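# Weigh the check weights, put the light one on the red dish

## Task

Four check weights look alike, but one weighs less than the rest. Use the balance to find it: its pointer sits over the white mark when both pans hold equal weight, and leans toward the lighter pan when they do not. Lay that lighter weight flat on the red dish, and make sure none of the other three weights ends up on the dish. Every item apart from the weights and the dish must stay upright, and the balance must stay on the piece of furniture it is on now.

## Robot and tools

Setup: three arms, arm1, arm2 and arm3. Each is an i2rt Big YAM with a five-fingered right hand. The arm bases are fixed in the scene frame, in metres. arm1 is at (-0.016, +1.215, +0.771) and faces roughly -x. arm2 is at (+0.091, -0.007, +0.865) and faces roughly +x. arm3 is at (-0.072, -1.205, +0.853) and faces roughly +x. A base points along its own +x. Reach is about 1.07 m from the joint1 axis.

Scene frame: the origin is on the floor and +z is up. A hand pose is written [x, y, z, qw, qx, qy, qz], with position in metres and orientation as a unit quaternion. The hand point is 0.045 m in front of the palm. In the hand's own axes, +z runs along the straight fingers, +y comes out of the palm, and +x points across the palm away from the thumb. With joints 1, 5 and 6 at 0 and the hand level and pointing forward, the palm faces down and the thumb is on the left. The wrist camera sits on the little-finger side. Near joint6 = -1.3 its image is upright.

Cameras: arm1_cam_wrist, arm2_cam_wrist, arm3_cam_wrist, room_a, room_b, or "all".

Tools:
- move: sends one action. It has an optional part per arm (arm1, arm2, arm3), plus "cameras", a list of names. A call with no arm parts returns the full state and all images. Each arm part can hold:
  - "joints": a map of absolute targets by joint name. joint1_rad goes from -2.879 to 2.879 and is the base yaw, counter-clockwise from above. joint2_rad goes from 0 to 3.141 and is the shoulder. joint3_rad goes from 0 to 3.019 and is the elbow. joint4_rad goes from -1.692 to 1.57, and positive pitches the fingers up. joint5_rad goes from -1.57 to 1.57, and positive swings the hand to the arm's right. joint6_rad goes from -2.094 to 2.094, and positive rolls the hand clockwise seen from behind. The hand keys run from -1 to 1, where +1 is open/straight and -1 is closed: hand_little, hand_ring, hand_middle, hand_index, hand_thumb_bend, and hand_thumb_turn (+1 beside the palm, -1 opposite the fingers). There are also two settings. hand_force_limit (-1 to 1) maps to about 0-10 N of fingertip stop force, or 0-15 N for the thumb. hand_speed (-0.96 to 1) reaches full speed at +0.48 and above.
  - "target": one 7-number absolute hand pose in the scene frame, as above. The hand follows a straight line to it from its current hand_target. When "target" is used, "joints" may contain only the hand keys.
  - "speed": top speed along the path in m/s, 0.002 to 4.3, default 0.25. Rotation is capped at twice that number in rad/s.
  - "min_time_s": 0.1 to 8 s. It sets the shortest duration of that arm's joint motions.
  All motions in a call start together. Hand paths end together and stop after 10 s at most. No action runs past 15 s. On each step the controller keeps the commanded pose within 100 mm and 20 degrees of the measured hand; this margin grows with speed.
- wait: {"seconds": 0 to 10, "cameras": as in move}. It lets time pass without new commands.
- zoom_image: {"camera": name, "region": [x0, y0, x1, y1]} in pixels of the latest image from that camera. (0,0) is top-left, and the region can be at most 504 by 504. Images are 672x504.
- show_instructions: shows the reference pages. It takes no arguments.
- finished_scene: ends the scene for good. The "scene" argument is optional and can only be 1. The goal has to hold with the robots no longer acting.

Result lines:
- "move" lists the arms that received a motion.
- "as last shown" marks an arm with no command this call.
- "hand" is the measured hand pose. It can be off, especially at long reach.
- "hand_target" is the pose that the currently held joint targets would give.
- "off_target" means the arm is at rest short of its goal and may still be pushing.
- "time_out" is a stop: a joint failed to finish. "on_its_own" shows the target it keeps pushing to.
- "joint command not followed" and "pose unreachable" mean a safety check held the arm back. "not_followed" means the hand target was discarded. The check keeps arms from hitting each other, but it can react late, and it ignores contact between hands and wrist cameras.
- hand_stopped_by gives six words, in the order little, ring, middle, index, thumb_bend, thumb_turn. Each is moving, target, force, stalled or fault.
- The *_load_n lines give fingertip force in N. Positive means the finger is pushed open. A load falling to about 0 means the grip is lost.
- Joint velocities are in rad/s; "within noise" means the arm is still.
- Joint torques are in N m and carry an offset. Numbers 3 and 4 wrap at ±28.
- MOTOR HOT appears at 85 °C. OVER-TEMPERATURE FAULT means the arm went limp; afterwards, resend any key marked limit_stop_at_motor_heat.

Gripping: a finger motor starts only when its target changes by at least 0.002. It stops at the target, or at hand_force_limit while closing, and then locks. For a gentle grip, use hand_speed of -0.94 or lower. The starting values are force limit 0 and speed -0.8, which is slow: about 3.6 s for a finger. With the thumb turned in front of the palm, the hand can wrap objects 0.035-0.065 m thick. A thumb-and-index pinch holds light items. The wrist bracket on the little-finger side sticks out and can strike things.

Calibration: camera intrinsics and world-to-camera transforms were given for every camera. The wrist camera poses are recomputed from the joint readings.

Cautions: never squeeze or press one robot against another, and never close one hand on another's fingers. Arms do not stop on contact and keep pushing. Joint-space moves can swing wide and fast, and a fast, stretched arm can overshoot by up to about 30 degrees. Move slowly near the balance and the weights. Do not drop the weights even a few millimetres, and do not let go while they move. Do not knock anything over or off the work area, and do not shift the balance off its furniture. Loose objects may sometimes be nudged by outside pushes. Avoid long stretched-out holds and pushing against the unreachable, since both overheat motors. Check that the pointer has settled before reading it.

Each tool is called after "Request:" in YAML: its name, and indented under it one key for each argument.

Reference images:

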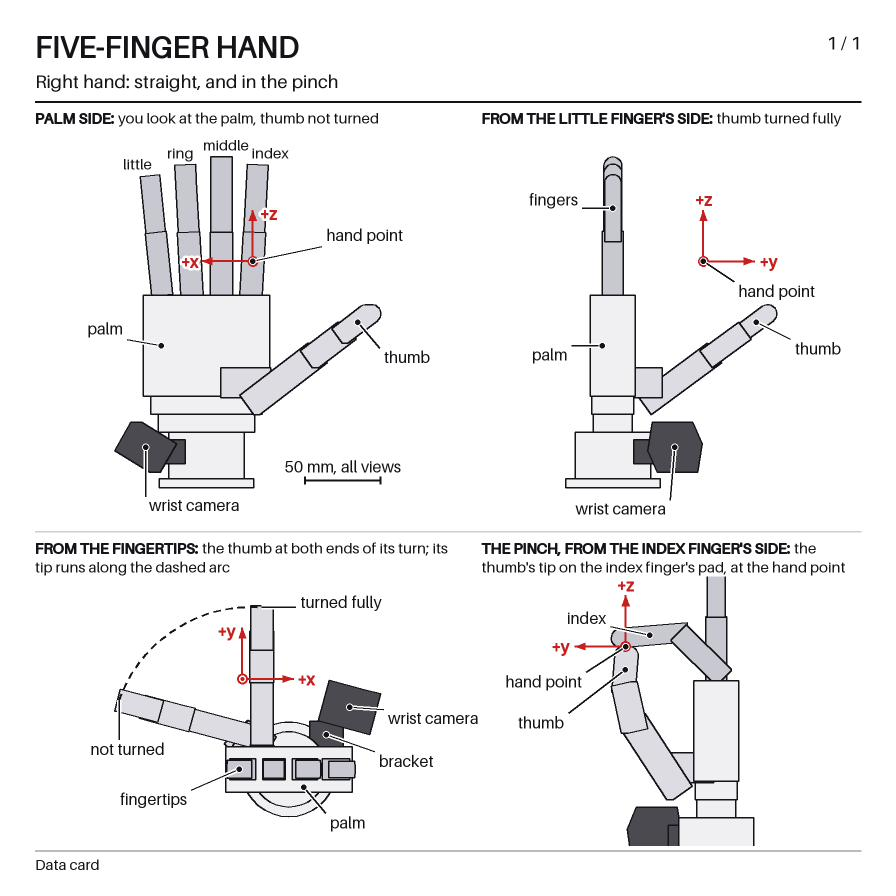

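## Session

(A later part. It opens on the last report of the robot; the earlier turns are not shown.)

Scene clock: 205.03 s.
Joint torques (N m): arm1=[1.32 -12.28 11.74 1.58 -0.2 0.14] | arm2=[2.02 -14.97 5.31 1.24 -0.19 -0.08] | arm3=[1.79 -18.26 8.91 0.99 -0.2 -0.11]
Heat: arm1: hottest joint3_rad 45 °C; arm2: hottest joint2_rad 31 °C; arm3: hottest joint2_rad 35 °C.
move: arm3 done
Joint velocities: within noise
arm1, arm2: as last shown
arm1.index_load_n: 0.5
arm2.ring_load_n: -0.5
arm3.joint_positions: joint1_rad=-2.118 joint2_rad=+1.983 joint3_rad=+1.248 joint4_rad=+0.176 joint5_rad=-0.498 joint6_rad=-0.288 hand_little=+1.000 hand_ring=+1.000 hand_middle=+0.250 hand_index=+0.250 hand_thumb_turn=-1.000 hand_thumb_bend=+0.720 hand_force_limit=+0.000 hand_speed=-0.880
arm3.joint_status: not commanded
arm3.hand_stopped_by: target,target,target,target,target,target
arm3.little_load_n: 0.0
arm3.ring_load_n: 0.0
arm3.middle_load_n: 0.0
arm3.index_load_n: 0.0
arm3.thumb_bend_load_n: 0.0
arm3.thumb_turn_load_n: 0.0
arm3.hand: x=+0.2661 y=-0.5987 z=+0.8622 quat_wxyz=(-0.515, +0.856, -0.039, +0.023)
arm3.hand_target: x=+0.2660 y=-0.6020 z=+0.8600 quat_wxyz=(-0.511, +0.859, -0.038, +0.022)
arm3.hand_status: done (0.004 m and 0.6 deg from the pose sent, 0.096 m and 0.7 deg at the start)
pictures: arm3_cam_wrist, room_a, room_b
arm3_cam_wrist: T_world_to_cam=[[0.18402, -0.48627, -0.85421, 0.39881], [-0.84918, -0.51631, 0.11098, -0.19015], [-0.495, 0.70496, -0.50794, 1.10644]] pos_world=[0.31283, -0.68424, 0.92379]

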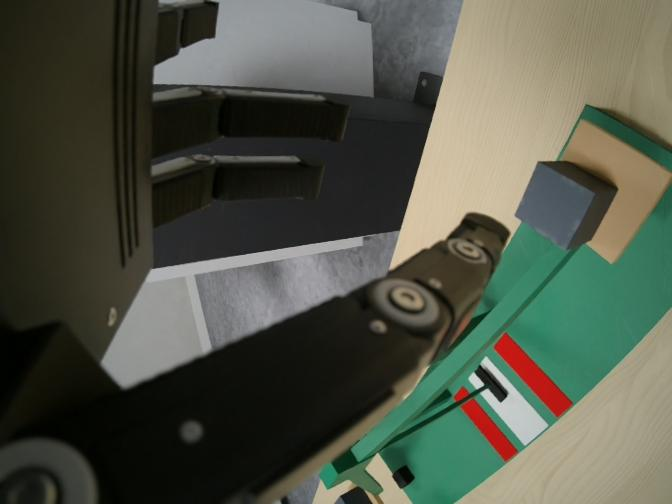

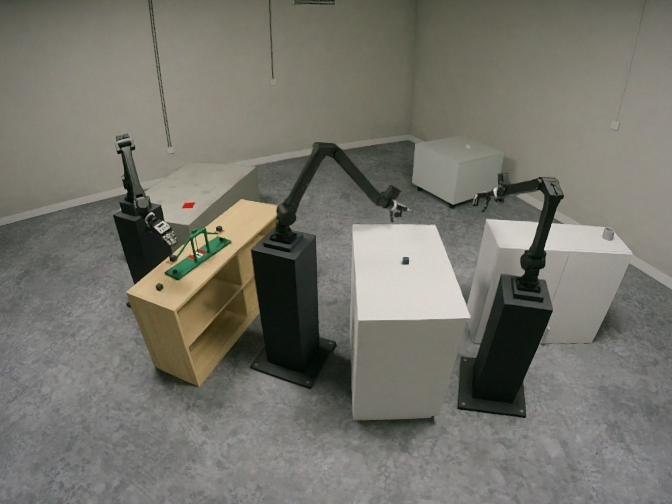

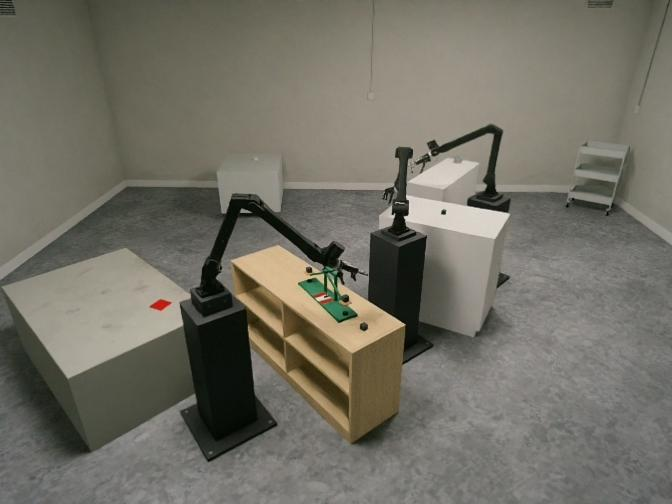

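Request:
move:
  arm2: {"target": [-0.34, 0.50, 0.95, 0.5090, -0.8471, -0.1304, 0.0783], "speed": 0.3}
  arm3: {"target": [0.24, -0.80, 0.90, 0.5108, -0.8586, 0.0375, -0.0223], "speed": 0.25}

Request:
move:
  arm2: {"target": [-0.027, 0.632, 0.885, 0.5090, -0.8471, -0.1304, 0.0783], "speed": 0.25, "joints": {"hand_thumb_bend": 0.8, "hand_speed": 0.0}}
  arm3: {"target": [-0.15, -0.88, 0.90, 0.5108, -0.8586, 0.0375, -0.0223], "speed": 0.3, "joints": {"hand_thumb_bend": 0.75, "hand_index": 0.3, "hand_middle": 0.3, "hand_speed": 0.0}}
  cameras: ["arm2_cam_wrist", "arm3_cam_wrist"]

Request:
zoom_image:
  camera: "arm2_cam_wrist"
  region: [400, 100, 620, 300]

Scene clock: 210.07 s.
Joint torques (N m): arm1=[1.38 -12.51 11.6 1.65 -0.17 0.14] | arm2=[2.43 -12.34 8.08 1.17 0.32 0.11] | arm3=[1.38 -13.1 8.39 0.88 -0.39 -0.12]
Heat: arm1: hottest joint3_rad 46 °C; arm2: hottest joint2_rad 32 °C; arm3: hottest joint2_rad 35 °C.
move: arm2 off_target; arm3 done
Joint velocities: within noise
arm1: as last shown
arm1.little_load_n: -0.5
arm1.index_load_n: 0.0
arm2.joint_positions: joint1_rad=-0.765 joint2_rad=+1.763 joint3_rad=+1.078 joint4_rad=+0.105 joint5_rad=+0.400 joint6_rad=+0.208 hand_little=+1.000 hand_ring=+1.000 hand_middle=+0.300 hand_index=+0.300 hand_thumb_turn=-1.000 hand_thumb_bend=+0.750 hand_force_limit=+0.000 hand_speed=-0.800
arm2.joint_status: not commanded
arm2.hand_stopped_by: target,target,target,target,target,target
arm2.little_load_n: 0.0
arm2.ring_load_n: 0.0
arm2.middle_load_n: 0.0
arm2.index_load_n: 0.0
arm2.thumb_bend_load_n: 0.0
arm2.thumb_turn_load_n: 0.0
arm2.hand: x=-0.3246 y=+0.4974 z=+0.9254 quat_wxyz=(-0.495, +0.856, +0.136, -0.064)
arm2.hand_target: x=-0.3396 y=+0.4995 z=+0.9500 quat_wxyz=(-0.509, +0.847, +0.130, -0.079)
arm2.hand_status: off_target (0.029 m and 2.6 deg from the pose sent, 0.165 m and 54.6 deg at the start)
arm3.joint_positions: joint1_rad=-2.358 joint2_rad=+1.582 joint3_rad=+0.796 joint4_rad=+0.126 joint5_rad=-0.694 joint6_rad=-0.457 hand_little=+1.000 hand_ring=+1.000 hand_middle=+0.250 hand_index=+0.250 hand_thumb_turn=-1.000 hand_thumb_bend=+0.720 hand_force_limit=+0.000 hand_speed=-0.880
arm3.joint_status: not commanded
arm3.hand_stopped_by: target,target,target,target,target,target
arm3.little_load_n: 0.0
arm3.ring_load_n: 0.0
arm3.middle_load_n: 0.0
arm3.index_load_n: 0.0
arm3.thumb_bend_load_n: 0.0
arm3.thumb_turn_load_n: 0.0
arm3.hand: x=+0.2402 y=-0.7967 z=+0.9001 quat_wxyz=(-0.512, +0.858, -0.039, +0.022)
arm3.hand_target: x=+0.2399 y=-0.8000 z=+0.8999 quat_wxyz=(-0.511, +0.859, -0.038, +0.022)
arm3.hand_status: done (0.003 m and 0.3 deg from the pose sent, 0.206 m and 0.6 deg at the start)
pictures: none

Scene clock: 212.50 s.
Joint torques (N m): arm1=[1.55 -12.75 11.59 1.69 -0.18 0.12] | arm2=[1.14 -11.28 8.34 2.09 -0.17 -0.15] | arm3=[2.73 -3.08 11.41 0.98 0.26 0.09]
Heat: arm1: hottest joint3_rad 46 °C; arm2: hottest joint2_rad 32 °C; arm3: hottest joint3_rad 35 °C.
move: arm2 off_target; arm3 done
Joint velocities: within noise
arm1: as last shown
arm1.little_load_n: 0.0
arm2.joint_positions: joint1_rad=-1.418 joint2_rad=+1.837 joint3_rad=+0.978 joint4_rad=+0.298 joint5_rad=-0.177 joint6_rad=-0.100 hand_little=+1.000 hand_ring=+1.000 hand_middle=+0.300 hand_index=+0.300 hand_thumb_turn=-1.000 hand_thumb_bend=+0.800 hand_force_limit=+0.000 hand_speed=+0.000
arm2.joint_status: all done
arm2.hand_stopped_by: target,target,target,target,target,target
arm2.little_load_n: 0.0
arm2.ring_load_n: 0.0
arm2.middle_load_n: 0.0
arm2.index_load_n: 0.0
arm2.thumb_bend_load_n: 0.0
arm2.thumb_turn_load_n: 0.0
arm2.hand: x=-0.0248 y=+0.6089 z=+0.8628 quat_wxyz=(-0.483, +0.863, +0.124, -0.081)
arm2.hand_target: x=-0.0269 y=+0.6305 z=+0.8856 quat_wxyz=(-0.509, +0.847, +0.130, -0.078)
arm2.hand_status: off_target (0.032 m and 3.6 deg from the pose sent, 0.329 m and 2.6 deg at the start)
arm3.joint_positions: joint1_rad=-1.148 joint2_rad=+0.824 joint3_rad=+0.185 joint4_rad=+0.109 joint5_rad=+0.353 joint6_rad=+0.193 hand_little=+1.000 hand_ring=+1.000 hand_middle=+0.300 hand_index=+0.300 hand_thumb_turn=-1.000 hand_thumb_bend=+0.750 hand_force_limit=+0.000 hand_speed=+0.000
arm3.joint_status: all done
arm3.hand_stopped_by: target,target,target,target,target,target
arm3.little_load_n: 0.0
arm3.ring_load_n: 0.0
arm3.middle_load_n: 0.0
arm3.index_load_n: 0.0
arm3.thumb_bend_load_n: 0.0
arm3.thumb_turn_load_n: 0.0
arm3.hand: x=-0.1457 y=-0.8840 z=+0.8955 quat_wxyz=(-0.511, +0.859, -0.037, +0.026)
arm3.hand_target: x=-0.1500 y=-0.8802 z=+0.9001 quat_wxyz=(-0.511, +0.859, -0.037, +0.022)
arm3.hand_status: done (0.007 m and 0.4 deg from the pose sent, 0.399 m and 0.3 deg at the start)
arm2_cam_wrist: T_world_to_cam=[[0.42148, -0.3747, -0.82581, 0.9476], [-0.64075, -0.76746, 0.02119, 0.44144], [-0.64171, 0.5202, -0.56356, 0.26834]] pos_world=[0.05565, 0.55426, 0.9244]
arm3_cam_wrist: T_world_to_cam=[[0.19015, -0.49493, -0.84787, 0.35197], [-0.84978, -0.51547, 0.11032, -0.68958], [-0.49165, 0.69952, -0.5186, 1.12588]] pos_world=[-0.09937, -0.96883, 0.95838]

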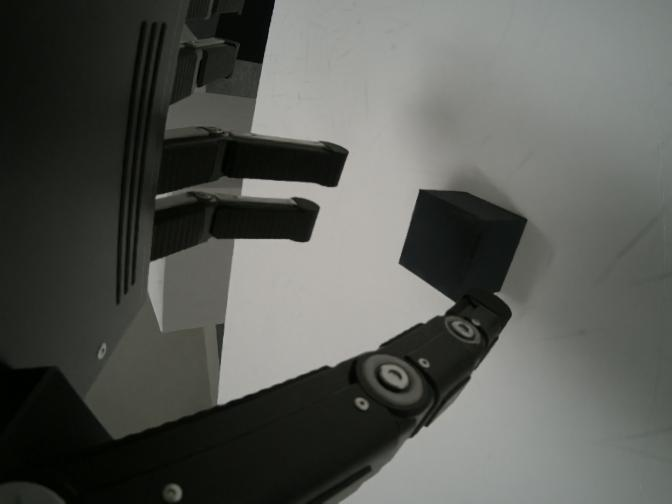

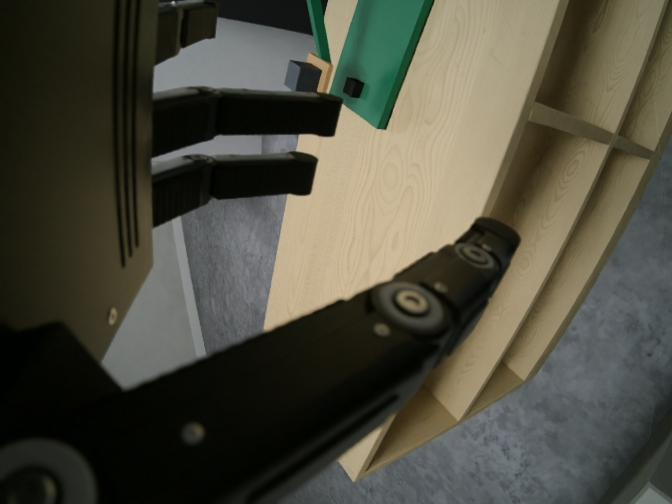

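Scaled by 2.291 from the camera's image (finer frame: 960x720).

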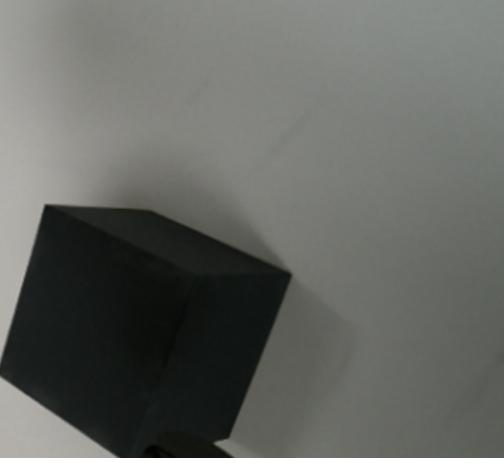

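Request:
move:
  arm2: {"target": [-0.0295, 0.6345, 0.838, 0.5127, -0.8285, -0.1913, 0.1184], "speed": 0.1}
  cameras: ["arm2_cam_wrist"]

Request:
zoom_image:
  camera: "arm2_cam_wrist"
  region: [280, 100, 540, 340]

Scene clock: 215.53 s.
Joint torques (N m): arm1=[1.14 -12.04 11.52 1.59 -0.17 0.12] | arm2=[0.21 -11.75 7.58 2.18 -0.22 -0.15] | arm3=[2.67 -3.19 11.34 0.99 0.29 0.09]
Heat: arm1: hottest joint3_rad 46 °C; arm2: hottest joint2_rad 32 °C; arm3: hottest joint3_rad 36 °C.
move: arm2 off_target
Joint velocities: within noise
arm1, arm3: as last shown
arm1.thumb_bend_load_n: -0.5
arm2.joint_positions: joint1_rad=-1.441 joint2_rad=+1.959 joint3_rad=+0.994 joint4_rad=+0.408 joint5_rad=-0.343 joint6_rad=-0.184 hand_little=+1.000 hand_ring=+1.000 hand_middle=+0.300 hand_index=+0.300 hand_thumb_turn=-1.000 hand_thumb_bend=+0.800 hand_force_limit=+0.000 hand_speed=+0.000
arm2.joint_status: not commanded
arm2.hand_stopped_by: target,target,target,target,target,target
arm2.little_load_n: 0.0
arm2.ring_load_n: 0.0
arm2.middle_load_n: 0.0
arm2.index_load_n: 0.0
arm2.thumb_bend_load_n: 0.0
arm2.thumb_turn_load_n: 0.5
arm2.hand: x=-0.0358 y=+0.6098 z=+0.8203 quat_wxyz=(-0.488, +0.843, +0.189, -0.127)
arm2.hand_target: x=-0.0291 y=+0.6332 z=+0.8387 quat_wxyz=(-0.513, +0.829, +0.191, -0.118)
arm2.hand_status: off_target (0.031 m and 3.4 deg from the pose sent, 0.036 m and 10.2 deg at the start)
arm3.joint_positions: joint1_rad=-1.148 joint2_rad=+0.824 joint3_rad=+0.185 joint4_rad=+0.109 joint5_rad=+0.353 joint6_rad=+0.194 hand_little=+1.000 hand_ring=+1.000 hand_middle=+0.300 hand_index=+0.300 hand_thumb_turn=-1.000 hand_thumb_bend=+0.750 hand_force_limit=+0.000 hand_speed=+0.000
arm3.hand: x=-0.1457 y=-0.8839 z=+0.8955 quat_wxyz=(-0.511, +0.859, -0.037, +0.026)
arm2_cam_wrist: T_world_to_cam=[[0.45707, -0.2823, -0.84344, 0.8769], [-0.50989, -0.86016, 0.01158, 0.50499], [-0.72876, 0.42477, -0.53709, 0.27029]] pos_world=[0.05367, 0.56711, 0.87894]

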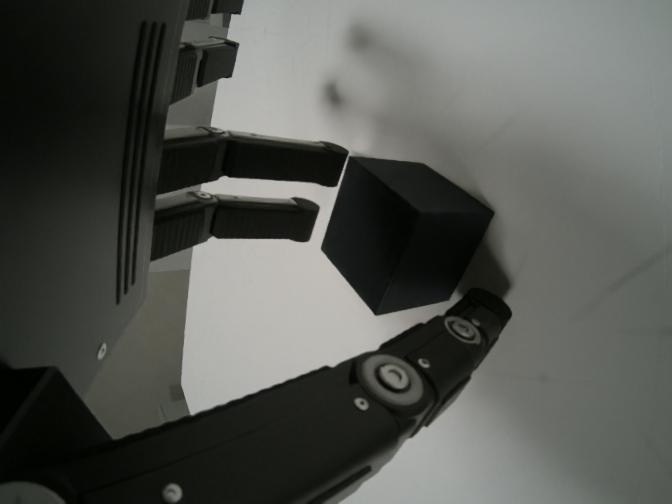

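Scaled by 1.938 from the camera's image (finer frame: 960x720).

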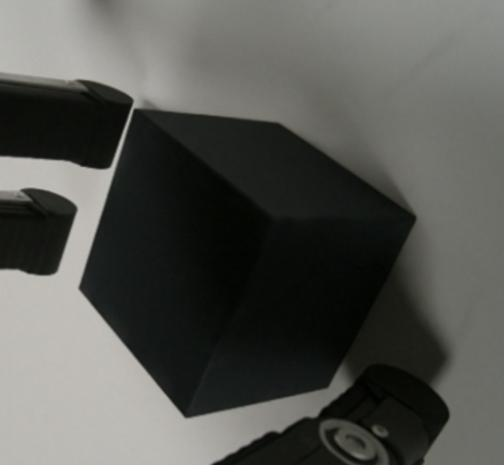

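Request:
move:
  arm2: {"target": [-0.0215, 0.636, 0.835, 0.5127, -0.8285, -0.1913, 0.1184], "speed": 0.05, "joints": {"hand_thumb_bend": 0.62, "hand_speed": -0.3}}
  cameras: ["arm2_cam_wrist"]

Request:
move:
  arm2: {"joints": {"hand_thumb_bend": 0.55, "hand_index": -0.3, "hand_middle": -0.3, "hand_speed": -0.94, "hand_force_limit": 0.0}}
  cameras: ["arm2_cam_wrist"]

Scene clock: 217.97 s.
Joint torques (N m): arm1=[1.61 -12.04 11.55 1.65 -0.19 0.13] | arm2=[0.26 -11.58 7.58 2.13 -0.23 -0.13] | arm3=[2.78 -2.96 11.41 0.99 0.29 0.1]
Heat: arm1: hottest joint3_rad 46 °C; arm2: hottest joint2_rad 32 °C; arm3: hottest joint3_rad 36 °C.
move: arm2 off_target
Joint velocities: within noise
arm1, arm3: as last shown
arm1.thumb_bend_load_n: 0.0
arm2.joint_positions: joint1_rad=-1.456 joint2_rad=+1.964 joint3_rad=+1.000 joint4_rad=+0.410 joint5_rad=-0.356 joint6_rad=-0.193 hand_little=+1.000 hand_ring=+1.000 hand_middle=+0.300 hand_index=+0.300 hand_thumb_turn=-1.000 hand_thumb_bend=+0.620 hand_force_limit=+0.000 hand_speed=-0.300
arm2.joint_status: all done
arm2.hand_stopped_by: target,target,target,target,target,target
arm2.little_load_n: 0.0
arm2.ring_load_n: -0.5
arm2.middle_load_n: 0.0
arm2.index_load_n: 0.0
arm2.thumb_bend_load_n: 0.5
arm2.thumb_turn_load_n: 0.0
arm2.hand: x=-0.0285 y=+0.6128 z=+0.8203 quat_wxyz=(-0.490, +0.841, +0.189, -0.126)
arm2.hand_target: x=-0.0211 y=+0.6349 z=+0.8356 quat_wxyz=(-0.513, +0.829, +0.191, -0.118)
arm2.hand_status: off_target (0.028 m and 3.1 deg from the pose sent, 0.033 m and 3.5 deg at the start)
arm2_cam_wrist: T_world_to_cam=[[0.45664, -0.2774, -0.8453, 0.87289], [-0.50938, -0.86051, 0.00722, 0.51514], [-0.72939, 0.42728, -0.53425, 0.27031]] pos_world=[0.06096, 0.56993, 0.87855]

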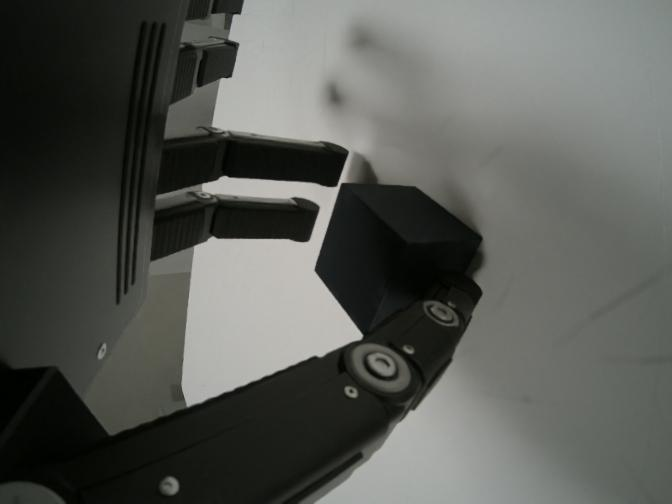

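Scene clock: 220.60 s.
Joint torques (N m): arm1=[1.44 -12.45 11.66 1.68 -0.2 0.11] | arm2=[0.32 -11.69 7.56 2.18 -0.2 -0.14] | arm3=[2.67 -3.14 11.38 0.98 0.28 0.07]
Heat: arm1: hottest joint3_rad 46 °C; arm2: hottest joint2_rad 32 °C; arm3: hottest joint3_rad 36 °C.
move: arm2 off_target
Joint velocities: within noise
arm1.joint_positions: joint1_rad=+0.302 joint2_rad=+1.545 joint3_rad=+1.026 joint4_rad=-0.017 joint5_rad=-0.328 joint6_rad=-0.179 hand_little=+1.000 hand_ring=+1.000 hand_middle=+0.250 hand_index=+0.250 hand_thumb_turn=-1.000 hand_thumb_bend=+0.719 hand_force_limit=+0.000 hand_speed=-0.900
arm1.joint_status: not commanded
arm1.hand_stopped_by: target,target,target,target,target,target
arm1.little_load_n: 0.0
arm1.ring_load_n: 0.0
arm1.middle_load_n: 0.0
arm1.index_load_n: 0.0
arm1.thumb_bend_load_n: 0.0
arm1.thumb_turn_load_n: 0.0
arm1.hand: x=-0.5420 y=+0.9252 z=+0.9091 quat_wxyz=(+0.203, -0.349, -0.787, +0.467)
arm1.hand_target: x=-0.5548 y=+0.9210 z=+0.9315 quat_wxyz=(+0.212, -0.346, -0.779, +0.479)
arm1.hand_status: not commanded
arm2.joint_positions: joint1_rad=-1.456 joint2_rad=+1.965 joint3_rad=+1.000 joint4_rad=+0.411 joint5_rad=-0.357 joint6_rad=-0.194 hand_little=+1.000 hand_ring=+1.000 hand_middle=-0.048 hand_index=-0.082 hand_thumb_turn=-1.000 hand_thumb_bend=+0.552 hand_force_limit=+0.000 hand_speed=-0.940
arm2.joint_status: hand_middle off_target (ended at -0.048, target -0.300); hand_index off_target (ended at -0.082, target -0.300); the others done
arm2.hand_stopped_by: target,target,force,force,target,target
arm2.little_load_n: 0.0
arm2.ring_load_n: 0.0
arm2.middle_load_n: 3.0
arm2.index_load_n: 5.5
arm2.thumb_bend_load_n: 8.5
arm2.thumb_turn_load_n: 0.0
arm2.hand: x=-0.0287 y=+0.6126 z=+0.8195 quat_wxyz=(-0.490, +0.842, +0.190, -0.127)
arm2.hand_target: x=-0.0211 y=+0.6349 z=+0.8357 quat_wxyz=(-0.513, +0.829, +0.191, -0.118)
arm2.hand_status: not commanded
arm3: as last shown
arm2_cam_wrist: T_world_to_cam=[[0.45709, -0.27748, -0.84503, 0.87202], [-0.50825, -0.86118, 0.00786, 0.51475], [-0.7299, 0.42589, -0.53466, 0.27103]] pos_world=[0.06086, 0.56983, 0.87774]

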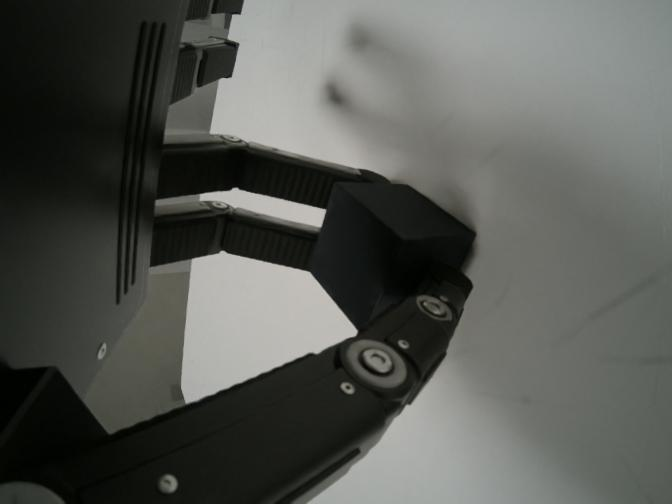

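Request:
move:
  arm2: {"target": [-0.0215, 0.625, 0.955, 0.5127, -0.8285, -0.1913, 0.1184], "speed": 0.12}

Request:
move:
  arm2: {"joints": {"joint1_rad": 1.0}, "min_time_s": 3.5}
  cameras: ["arm2_cam_wrist", "room_b"]

Scene clock: 223.23 s.
Joint torques (N m): arm1=[1.08 -12.34 11.66 1.63 -0.22 0.13] | arm2=[0.56 -12.04 9.51 1.39 -0.09 -0.1] | arm3=[2.67 -3.08 11.34 0.98 0.26 0.08]
Heat: arm1: hottest joint3_rad 47 °C; arm2: hottest joint2_rad 31 °C; arm3: hottest joint3_rad 36 °C.
move: arm2 off_target
Joint velocities: within noise
arm1, arm3: as last shown
arm2.joint_positions: joint1_rad=-1.456 joint2_rad=+1.731 joint3_rad=+1.020 joint4_rad=+0.142 joint5_rad=-0.357 joint6_rad=-0.194 hand_little=+1.000 hand_ring=+1.000 hand_middle=-0.048 hand_index=-0.082 hand_thumb_turn=-1.000 hand_thumb_bend=+0.552 hand_force_limit=+0.000 hand_speed=-0.940
arm2.joint_status: not commanded
arm2.hand_stopped_by: target,target,force,force,target,target
arm2.little_load_n: 0.0
arm2.ring_load_n: 0.0
arm2.middle_load_n: 3.0
arm2.index_load_n: 5.0
arm2.thumb_bend_load_n: 8.5
arm2.thumb_turn_load_n: 0.0
arm2.hand: x=-0.0268 y=+0.6014 z=+0.9215 quat_wxyz=(-0.484, +0.845, +0.189, -0.128)
arm2.hand_target: x=-0.0212 y=+0.6233 z=+0.9556 quat_wxyz=(-0.513, +0.828, +0.191, -0.118)
arm2.hand_status: off_target (0.041 m and 3.9 deg from the pose sent, 0.136 m and 3.2 deg at the start)
arm3.thumb_turn_load_n: 0.5
pictures: none

Scene clock: 227.20 s.
Joint torques (N m): arm1=[1.79 -12.16 11.56 1.51 -0.2 0.13] | arm2=[0.44 -11.87 9.51 1.42 -0.12 -0.1] | arm3=[2.49 -3.02 11.37 1.01 0.27 0.09]
Heat: arm1: hottest joint3_rad 47 °C; arm2: hottest joint2_rad 31 °C; arm3: hottest joint3_rad 37 °C.
move: arm2 done
Joint velocities: within noise
arm1, arm3: as last shown
arm2.joint_positions: joint1_rad=+1.007 joint2_rad=+1.731 joint3_rad=+1.020 joint4_rad=+0.142 joint5_rad=-0.356 joint6_rad=-0.195 hand_little=+1.000 hand_ring=+1.000 hand_middle=-0.048 hand_index=-0.082 hand_thumb_turn=-1.000 hand_thumb_bend=+0.552 hand_force_limit=+0.000 hand_speed=-0.940
arm2.joint_status: all done
arm2.hand_stopped_by: target,target,force,force,target,target
arm2.little_load_n: 0.0
arm2.ring_load_n: 0.0
arm2.middle_load_n: 3.0
arm2.index_load_n: 5.0
arm2.thumb_bend_load_n: 9.0
arm2.thumb_turn_load_n: 0.0
arm2.hand: x=-0.1975 y=-0.5553 z=+0.9227 quat_wxyz=(-0.051, +0.097, +0.861, -0.496)
arm2.hand_target: x=-0.2136 y=-0.5697 z=+0.9572 quat_wxyz=(-0.068, +0.089, +0.847, -0.520)
arm2.hand_status: not commanded
arm3.thumb_turn_load_n: 0.0
arm2_cam_wrist: T_world_to_cam=[[-0.19417, 0.51992, -0.83185, 1.01444], [0.93632, 0.35115, 0.00092, 0.3873], [0.29258, -0.7787, -0.555, 0.25228]] pos_world=[-0.23948, -0.46699, 0.98352]

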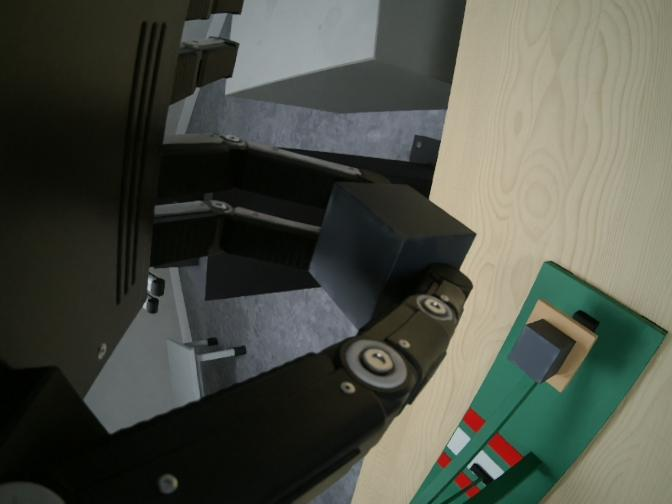

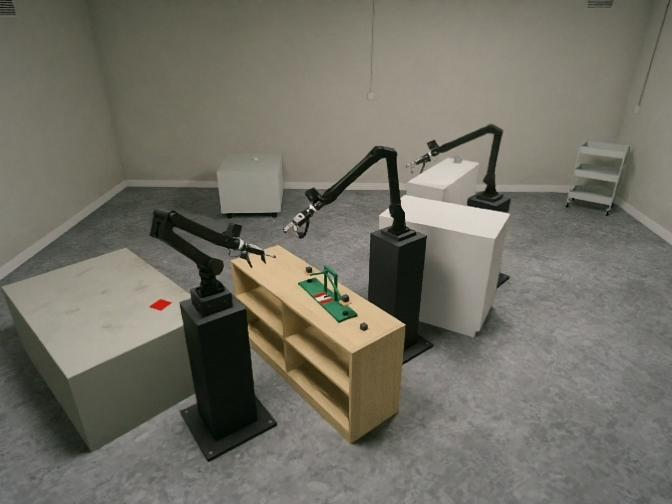

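Request:
move:
  arm2: {"target": [-0.262, -0.645, 0.702, -0.0465, 0.0737, 0.8425, -0.5315], "speed": 0.12}

Request:
move:
  arm2: {"target": [-0.264, -0.647, 0.680, -0.0465, 0.0737, 0.8425, -0.5315], "speed": 0.04}
  cameras: ["arm2_cam_wrist"]

Request:
move:
  arm2: {"target": [-0.264, -0.647, 0.672, -0.0465, 0.0737, 0.8425, -0.5315], "speed": 0.04}
  cameras: ["arm2_cam_wrist"]

Request:
zoom_image:
  camera: "arm2_cam_wrist"
  region: [300, 120, 560, 360]

Scene clock: 231.07 s.
Joint torques (N m): arm1=[1.44 -11.93 11.51 1.62 -0.18 0.15] | arm2=[0.15 -15.79 6.69 2.33 -0.28 -0.08] | arm3=[2.73 -2.9 11.41 1.01 0.26 0.09]
Heat: arm1: hottest joint3_rad 47 °C; arm2: hottest joint2_rad 31 °C; arm3: hottest joint3_rad 37 °C.
move: arm2 off_target
Joint velocities: within noise
arm1, arm3: as last shown
arm1.little_load_n: 0.5
arm2.joint_positions: joint1_rad=+1.007 joint2_rad=+2.407 joint3_rad=+1.308 joint4_rad=+0.534 joint5_rad=-0.412 joint6_rad=-0.195 hand_little=+1.000 hand_ring=+1.000 hand_middle=-0.048 hand_index=-0.082 hand_thumb_turn=-1.000 hand_thumb_bend=+0.552 hand_force_limit=+0.000 hand_speed=-0.940
arm2.joint_status: not commanded
arm2.hand_stopped_by: target,target,force,force,target,target
arm2.little_load_n: 0.0
arm2.ring_load_n: 0.0
arm2.middle_load_n: 3.0
arm2.index_load_n: 4.5
arm2.thumb_bend_load_n: 8.5
arm2.thumb_turn_load_n: 0.0
arm2.hand: x=-0.2391 y=-0.6255 z=+0.6761 quat_wxyz=(-0.028, +0.083, +0.859, -0.505)
arm2.hand_target: x=-0.2613 y=-0.6435 z=+0.7031 quat_wxyz=(-0.047, +0.074, +0.843, -0.531)
arm2.hand_status: off_target (0.040 m and 4.3 deg from the pose sent, 0.247 m and 5.4 deg at the start)
arm3.ring_load_n: 0.5
pictures: none

Scene clock: 232.37 s.
Joint torques (N m): arm1=[1.38 -11.87 11.56 1.59 -0.17 0.11] | arm2=[-0.09 -15.91 6.58 2.37 -0.29 -0.09] | arm3=[2.78 -2.9 11.37 1.01 0.27 0.09]
Heat: arm1: hottest joint3_rad 47 °C; arm2: hottest joint2_rad 31 °C; arm3: hottest joint3_rad 37 °C.
move: arm2 off_target
Joint velocities: within noise
arm1, arm3: as last shown
arm1.little_load_n: -0.5
arm2.joint_positions: joint1_rad=+1.007 joint2_rad=+2.456 joint3_rad=+1.337 joint4_rad=+0.557 joint5_rad=-0.412 joint6_rad=-0.195 hand_little=+1.000 hand_ring=+1.000 hand_middle=-0.048 hand_index=-0.082 hand_thumb_turn=-1.000 hand_thumb_bend=+0.552 hand_force_limit=+0.000 hand_speed=-0.940
arm2.joint_status: not commanded
arm2.hand_stopped_by: target,target,force,force,target,target
arm2.little_load_n: 0.0
arm2.ring_load_n: 0.0
arm2.middle_load_n: 3.0
arm2.index_load_n: 4.5
arm2.thumb_bend_load_n: 8.5
arm2.thumb_turn_load_n: 0.5
arm2.hand: x=-0.2411 y=-0.6280 z=+0.6566 quat_wxyz=(-0.029, +0.082, +0.858, -0.506)
arm2.hand_target: x=-0.2634 y=-0.6456 z=+0.6811 quat_wxyz=(-0.047, +0.074, +0.843, -0.531)
arm2.hand_status: off_target (0.038 m and 4.1 deg from the pose sent, 0.033 m and 4.3 deg at the start)
arm3.ring_load_n: 0.0
arm2_cam_wrist: T_world_to_cam=[[-0.20106, 0.49185, -0.84715, 0.81309], [0.91837, 0.39554, 0.01168, 0.47047], [0.34083, -0.77565, -0.53123, 0.05861]] pos_world=[-0.28855, -0.54055, 0.71445]

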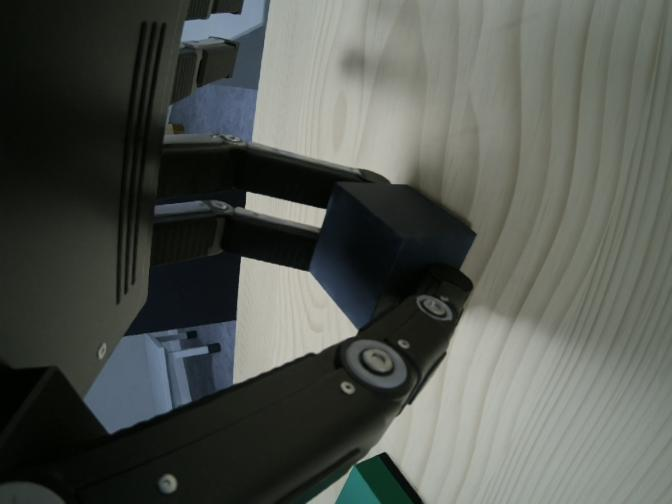

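Scene clock: 233.37 s.
Joint torques (N m): arm1=[1.2 -12.28 11.58 1.59 -0.18 0.14] | arm2=[-0.21 -15.56 6.41 2.37 -0.27 -0.08] | arm3=[2.61 -3.02 11.36 1.03 0.28 0.08]
Heat: arm1: hottest joint3_rad 47 °C; arm2: hottest joint2_rad 31 °C; arm3: hottest joint3_rad 37 °C.
move: arm2 off_target
Joint velocities: within noise
arm1: as last shown
arm1.little_load_n: 0.0
arm2.joint_positions: joint1_rad=+1.007 joint2_rad=+2.471 joint3_rad=+1.347 joint4_rad=+0.567 joint5_rad=-0.412 joint6_rad=-0.195 hand_little=+1.000 hand_ring=+1.000 hand_middle=-0.048 hand_index=-0.082 hand_thumb_turn=-1.000 hand_thumb_bend=+0.552 hand_force_limit=+0.000 hand_speed=-0.940
arm2.joint_status: not commanded
arm2.hand_stopped_by: target,target,force,force,target,target
arm2.little_load_n: 0.0
arm2.ring_load_n: 0.0
arm2.middle_load_n: 3.0
arm2.index_load_n: 5.0
arm2.thumb_bend_load_n: 8.5
arm2.thumb_turn_load_n: 0.0
arm2.hand: x=-0.2423 y=-0.6297 z=+0.6515 quat_wxyz=(-0.030, +0.081, +0.857, -0.507)
arm2.hand_target: x=-0.2634 y=-0.6457 z=+0.6728 quat_wxyz=(-0.047, +0.074, +0.843, -0.531)
arm2.hand_status: off_target (0.035 m and 3.9 deg from the pose sent, 0.034 m and 4.1 deg at the start)
arm3.joint_positions: joint1_rad=-1.148 joint2_rad=+0.824 joint3_rad=+0.185 joint4_rad=+0.109 joint5_rad=+0.353 joint6_rad=+0.194 hand_little=+1.000 hand_ring=+1.000 hand_middle=+0.300 hand_index=+0.300 hand_thumb_turn=-1.000 hand_thumb_bend=+0.750 hand_force_limit=+0.000 hand_speed=+0.000
arm3.joint_status: not commanded
arm3.hand_stopped_by: target,target,target,target,target,target
arm3.little_load_n: 0.0
arm3.ring_load_n: 0.0
arm3.middle_load_n: 0.0
arm3.index_load_n: 0.0
arm3.thumb_bend_load_n: 0.0
arm3.thumb_turn_load_n: 0.0
arm3.hand: x=-0.1457 y=-0.8839 z=+0.8955 quat_wxyz=(-0.511, +0.859, -0.037, +0.026)
arm3.hand_target: x=-0.1500 y=-0.8802 z=+0.9001 quat_wxyz=(-0.511, +0.859, -0.037, +0.022)
arm3.hand_status: not commanded
arm2_cam_wrist: T_world_to_cam=[[-0.20347, 0.48822, -0.84867, 0.80752], [0.91825, 0.39592, 0.00762, 0.47507], [0.33973, -0.77774, -0.52887, 0.05192]] pos_world=[-0.28956, -0.54196, 0.70915]

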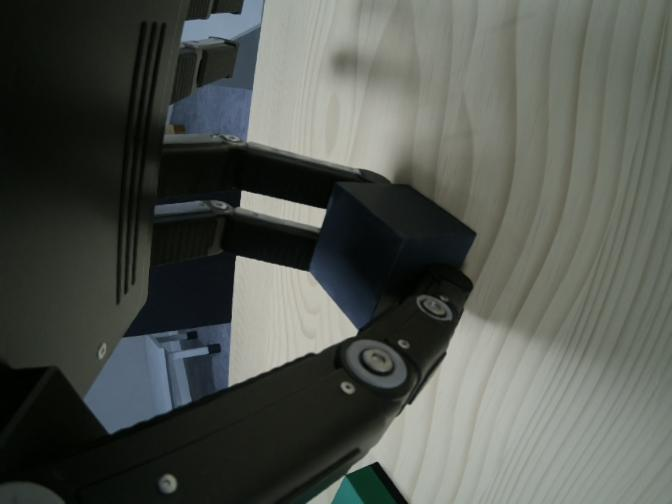

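Scaled by 1.938 from the camera's image (finer frame: 960x720).

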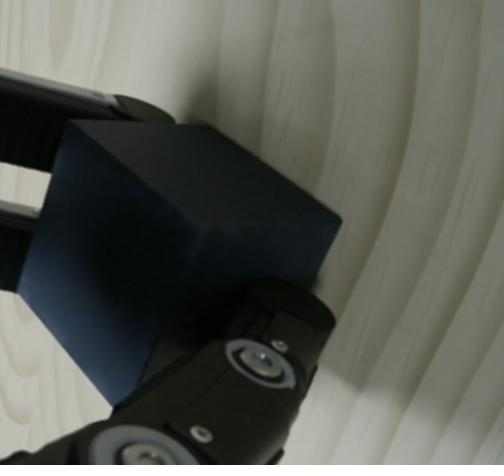

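Request:
move:
  arm2: {"target": [-0.264, -0.647, 0.667, -0.0465, 0.0737, 0.8425, -0.5315], "speed": 0.04}

Request:
move:
  arm2: {"joints": {"hand_thumb_bend": 0.75, "hand_index": 0.3, "hand_middle": 0.3, "hand_speed": -0.8}}
  cameras: ["arm2_cam_wrist"]

Request:
move:
  arm2: {"target": [-0.255, -0.62, 0.83, -0.0465, 0.0737, 0.8425, -0.5315], "speed": 0.15}
  cameras: ["arm2_cam_wrist", "arm3_cam_wrist"]

Scene clock: 240.70 s.
Joint torques (N m): arm1=[1.14 -12.16 11.66 1.54 -0.16 0.11] | arm2=[-0.15 -15.21 6.39 2.29 -0.25 -0.08] | arm3=[2.61 -2.96 11.34 0.96 0.26 0.09]
Heat: arm1: hottest joint3_rad 47 °C; arm2: hottest joint2_rad 32 °C; arm3: hottest joint3_rad 37 °C.
move: arm2 off_target
Joint velocities: within noise
arm1, arm3: as last shown
arm2.joint_positions: joint1_rad=+1.007 joint2_rad=+2.478 joint3_rad=+1.354 joint4_rad=+0.575 joint5_rad=-0.413 joint6_rad=-0.195 hand_little=+1.000 hand_ring=+1.000 hand_middle=-0.048 hand_index=-0.082 hand_thumb_turn=-1.000 hand_thumb_bend=+0.552 hand_force_limit=+0.000 hand_speed=-0.940
arm2.joint_status: not commanded
arm2.hand_stopped_by: target,target,force,force,target,target
arm2.little_load_n: 0.0
arm2.ring_load_n: -0.5
arm2.middle_load_n: 3.0
arm2.index_load_n: 5.0
arm2.thumb_bend_load_n: 8.5
arm2.thumb_turn_load_n: 0.0
arm2.hand: x=-0.2437 y=-0.6317 z=+0.6506 quat_wxyz=(-0.031, +0.080, +0.856, -0.510)
arm2.hand_target: x=-0.2635 y=-0.6458 z=+0.6677 quat_wxyz=(-0.047, +0.074, +0.843, -0.531)
arm2.hand_status: off_target (0.030 m and 3.4 deg from the pose sent, 0.032 m and 3.8 deg at the start)
pictures: none

Scene clock: 241.87 s.
Joint torques (N m): arm1=[1.67 -12.34 11.66 1.62 -0.21 0.14] | arm2=[-0.03 -15.33 6.12 2.13 -0.23 -0.09] | arm3=[2.55 -3.25 11.38 1.11 0.27 0.08]
Heat: arm1: hottest joint3_rad 47 °C; arm2: hottest joint2_rad 32 °C; arm3: hottest joint3_rad 37 °C.
move: arm2 done
Joint velocities: within noise
arm1, arm3: as last shown
arm2.joint_positions: joint1_rad=+1.007 joint2_rad=+2.478 joint3_rad=+1.358 joint4_rad=+0.578 joint5_rad=-0.413 joint6_rad=-0.195 hand_little=+1.000 hand_ring=+1.000 hand_middle=+0.300 hand_index=+0.300 hand_thumb_turn=-1.000 hand_thumb_bend=+0.750 hand_force_limit=+0.000 hand_speed=-0.800
arm2.joint_status: all done
arm2.hand_stopped_by: target,target,target,target,target,target
arm2.little_load_n: 0.0
arm2.ring_load_n: 0.0
arm2.middle_load_n: 0.0
arm2.index_load_n: 0.0
arm2.thumb_bend_load_n: 0.0
arm2.thumb_turn_load_n: 0.0
arm2.hand: x=-0.2453 y=-0.6341 z=+0.6527 quat_wxyz=(-0.033, +0.079, +0.854, -0.513)
arm2.hand_target: x=-0.2635 y=-0.6458 z=+0.6678 quat_wxyz=(-0.047, +0.074, +0.843, -0.531)
arm2.hand_status: not commanded
arm2_cam_wrist: T_world_to_cam=[[-0.21119, 0.47728, -0.853, 0.80409], [0.91794, 0.39668, -0.00532, 0.48846], [0.33583, -0.78412, -0.52189, 0.04059]] pos_world=[-0.29219, -0.5457, 0.70966]

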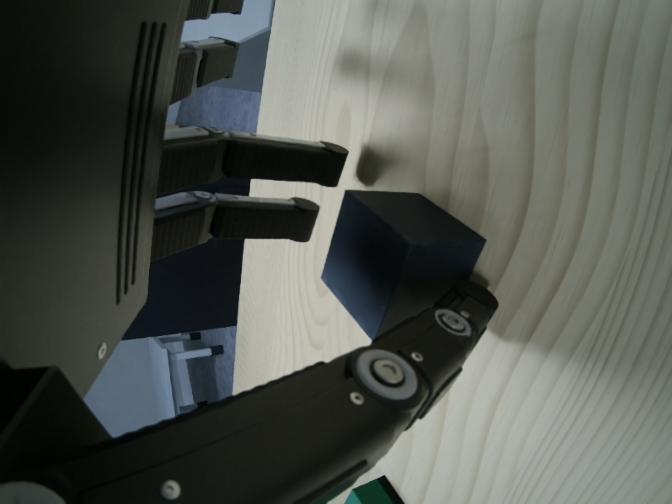

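Scene clock: 243.73 s.
Joint torques (N m): arm1=[1.49 -12.34 11.62 1.5 -0.19 0.13] | arm2=[-0.21 -14.8 5.23 1.25 -0.24 -0.14] | arm3=[2.61 -2.78 11.36 1.03 0.27 0.09]
Heat: arm1: hottest joint3_rad 47 °C; arm2: hottest joint2_rad 32 °C; arm3: hottest joint3_rad 37 °C.
move: arm2 off_target
Joint velocities: within noise
arm1.joint_positions: joint1_rad=+0.302 joint2_rad=+1.545 joint3_rad=+1.026 joint4_rad=-0.017 joint5_rad=-0.328 joint6_rad=-0.179 hand_little=+1.000 hand_ring=+1.000 hand_middle=+0.250 hand_index=+0.250 hand_thumb_turn=-1.000 hand_thumb_bend=+0.719 hand_force_limit=+0.000 hand_speed=-0.900
arm1.joint_status: not commanded
arm1.hand_stopped_by: target,target,target,target,target,target
arm1.little_load_n: 0.0
arm1.ring_load_n: 0.0
arm1.middle_load_n: 0.0
arm1.index_load_n: 0.0
arm1.thumb_bend_load_n: 0.0
arm1.thumb_turn_load_n: 0.0
arm1.hand: x=-0.5420 y=+0.9252 z=+0.9091 quat_wxyz=(+0.203, -0.349, -0.787, +0.467)
arm1.hand_target: x=-0.5548 y=+0.9210 z=+0.9315 quat_wxyz=(+0.212, -0.346, -0.779, +0.479)
arm1.hand_status: not commanded
arm2.joint_positions: joint1_rad=+0.993 joint2_rad=+2.100 joint3_rad=+1.219 joint4_rad=+0.377 joint5_rad=-0.429 joint6_rad=-0.198 hand_little=+1.000 hand_ring=+1.000 hand_middle=+0.300 hand_index=+0.300 hand_thumb_turn=-1.000 hand_thumb_bend=+0.750 hand_force_limit=+0.000 hand_speed=-0.800
arm2.joint_status: not commanded
arm2.hand_stopped_by: target,target,target,target,target,target
arm2.little_load_n: 0.0
arm2.ring_load_n: 0.0
arm2.middle_load_n: 0.0
arm2.index_load_n: 0.0
arm2.thumb_bend_load_n: 0.0
arm2.thumb_turn_load_n: 0.0
arm2.hand: x=-0.2453 y=-0.6244 z=+0.8223 quat_wxyz=(-0.039, +0.074, +0.845, -0.529)
arm2.hand_target: x=-0.2550 y=-0.6201 z=+0.8299 quat_wxyz=(-0.047, +0.074, +0.843, -0.532)
arm2.hand_status: off_target (0.013 m and 0.9 deg from the pose sent, 0.178 m and 3.0 deg at the start)
arm3: as last shown
arm3.little_load_n: -0.5
arm3.middle_load_n: -0.5
arm2_cam_wrist: T_world_to_cam=[[-0.22792, 0.44696, -0.86503, 0.931], [0.91707, 0.39705, -0.03648, 0.51107], [0.32715, -0.80161, -0.50039, 0.10594]] pos_world=[-0.29115, -0.53412, 0.877]
arm3_cam_wrist: T_world_to_cam=[[0.18978, -0.49493, -0.84796, 0.35202], [-0.84985, -0.5153, 0.11056, -0.68964], [-0.49167, 0.69965, -0.51841, 1.12582]] pos_world=[-0.09937, -0.96883, 0.95838]

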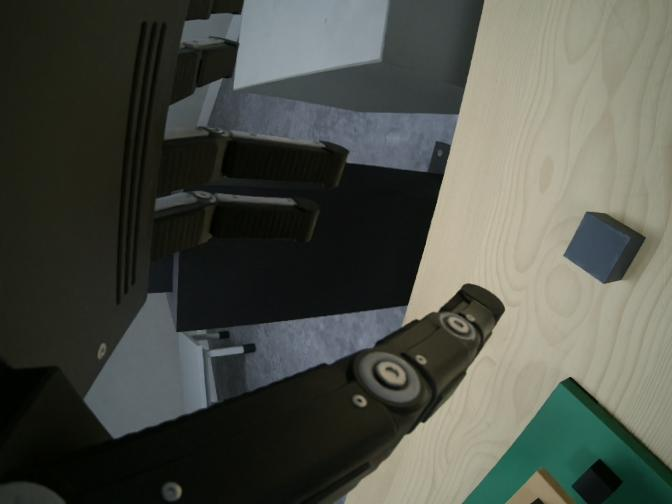

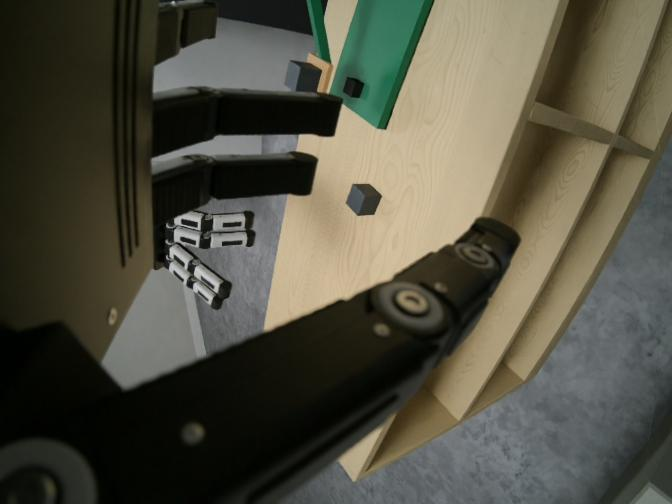

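Request:
move:
  arm2: {"joints": {"joint1_rad": -0.5}, "min_time_s": 2.5}

Request:
move:
  arm3: {"target": [-0.294, -0.575, 0.74, 0.5108, -0.8586, 0.0375, -0.0223], "speed": 0.2}
  cameras: ["arm3_cam_wrist", "room_b"]

Request:
zoom_image:
  camera: "arm3_cam_wrist"
  region: [440, 80, 672, 280]

Request:
zoom_image:
  camera: "room_b"
  region: [280, 240, 400, 340]

Scene clock: 247.40 s.
Joint torques (N m): arm1=[1.32 -12.04 11.66 1.66 -0.19 0.13] | arm2=[2.02 -14.62 5.24 1.26 -0.16 -0.13] | arm3=[2.73 -3.19 11.34 1.01 0.27 0.09]
Heat: arm1: hottest joint3_rad 48 °C; arm2: hottest joint2_rad 32 °C; arm3: hottest joint3_rad 38 °C.
move: arm2 done
Joint velocities: within noise
arm1, arm3: as last shown
arm2.joint_positions: joint1_rad=-0.511 joint2_rad=+2.100 joint3_rad=+1.219 joint4_rad=+0.377 joint5_rad=-0.431 joint6_rad=-0.199 hand_little=+1.000 hand_ring=+1.000 hand_middle=+0.300 hand_index=+0.300 hand_thumb_turn=-1.000 hand_thumb_bend=+0.750 hand_force_limit=+0.000 hand_speed=-0.800
arm2.joint_status: all done
arm2.hand_stopped_by: target,target,target,target,target,target
arm2.little_load_n: 0.0
arm2.ring_load_n: 0.0
arm2.middle_load_n: 0.0
arm2.index_load_n: 0.0
arm2.thumb_bend_load_n: 0.0
arm2.thumb_turn_load_n: 0.0
arm2.hand: x=-0.5476 y=+0.2868 z=+0.8267 quat_wxyz=(-0.389, +0.630, +0.562, -0.367)
arm2.hand_target: x=-0.5514 y=+0.2809 z=+0.8341 quat_wxyz=(-0.392, +0.622, +0.569, -0.368)
arm2.hand_status: not commanded
arm3.little_load_n: 0.0
arm3.middle_load_n: 0.0
pictures: none

Scene clock: 249.93 s.
Joint torques (N m): arm1=[1.2 -12.28 11.51 1.68 -0.19 0.15] | arm2=[1.85 -14.74 5.23 1.31 -0.16 -0.13] | arm3=[2.67 -16.09 8.66 1.03 0.31 0.08]
Heat: arm1: hottest joint3_rad 48 °C; arm2: hottest joint2_rad 32 °C; arm3: hottest joint3_rad 37 °C.
move: arm3 off_target
Joint velocities: within noise
arm1, arm2: as last shown
arm3.joint_positions: joint1_rad=-1.070 joint2_rad=+2.131 joint3_rad=+1.034 joint4_rad=+0.549 joint5_rad=+0.419 joint6_rad=+0.237 hand_little=+1.000 hand_ring=+1.000 hand_middle=+0.300 hand_index=+0.300 hand_thumb_turn=-1.000 hand_thumb_bend=+0.750 hand_force_limit=+0.000 hand_speed=+0.000
arm3.joint_status: not commanded
arm3.hand_stopped_by: target,target,target,target,target,target
arm3.little_load_n: 0.0
arm3.ring_load_n: 0.0
arm3.middle_load_n: 0.0
arm3.index_load_n: 0.5
arm3.thumb_bend_load_n: 0.0
arm3.thumb_turn_load_n: 0.0
arm3.hand: x=-0.2855 y=-0.5810 z=+0.7422 quat_wxyz=(-0.510, +0.859, -0.037, +0.026)
arm3.hand_target: x=-0.2940 y=-0.5752 z=+0.7404 quat_wxyz=(-0.511, +0.858, -0.037, +0.022)
arm3.hand_status: off_target (0.011 m and 0.4 deg from the pose sent, 0.376 m and 0.4 deg at the start)
arm3_cam_wrist: T_world_to_cam=[[0.18993, -0.49536, -0.84767, 0.39798], [-0.84965, -0.51556, 0.11091, -0.63583], [-0.49196, 0.69915, -0.5188, 0.7656]] pos_world=[-0.23917, -0.66593, 0.80508]

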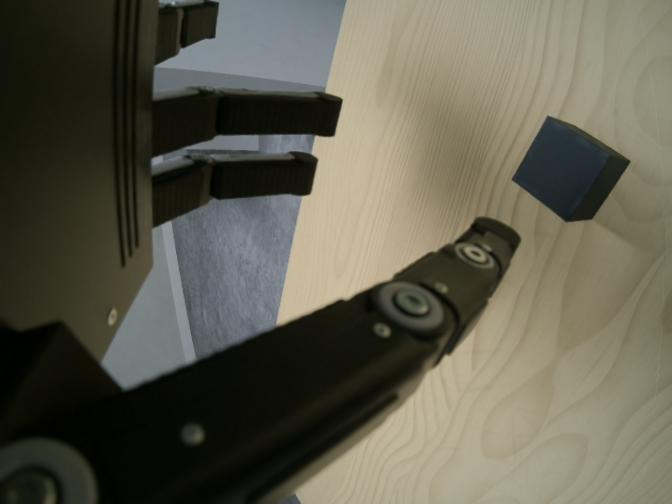

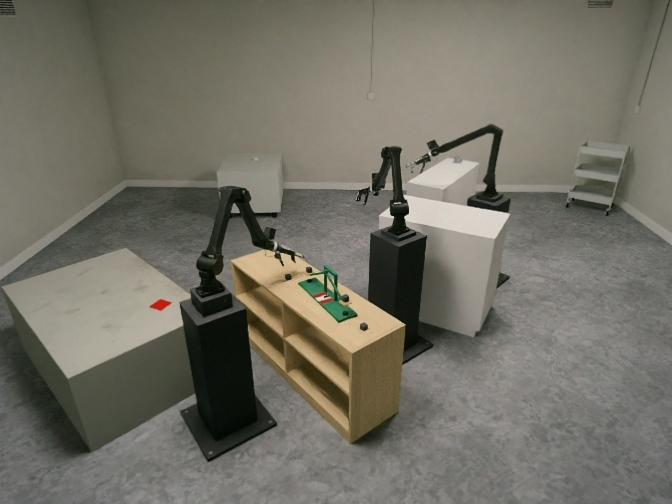

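Scaled by 2.172 from the camera's image (finer frame: 960x720).

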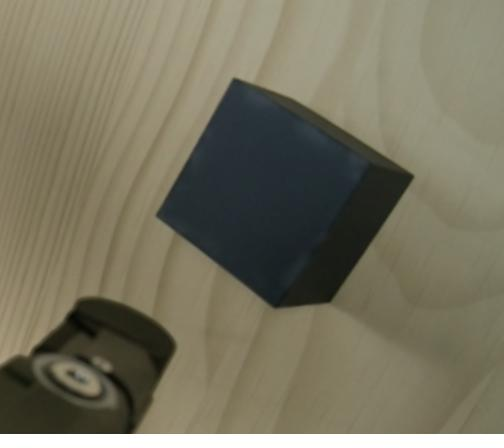

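Scaled by 4.200 from the camera's image (finer frame: 960x720).

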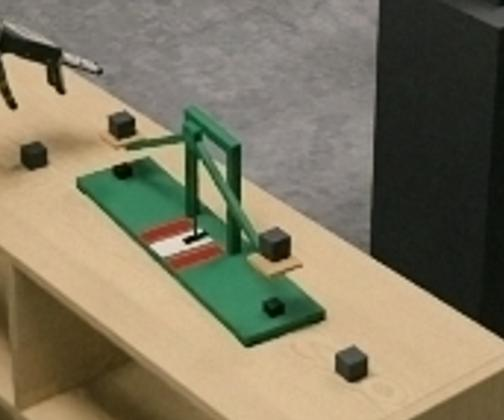

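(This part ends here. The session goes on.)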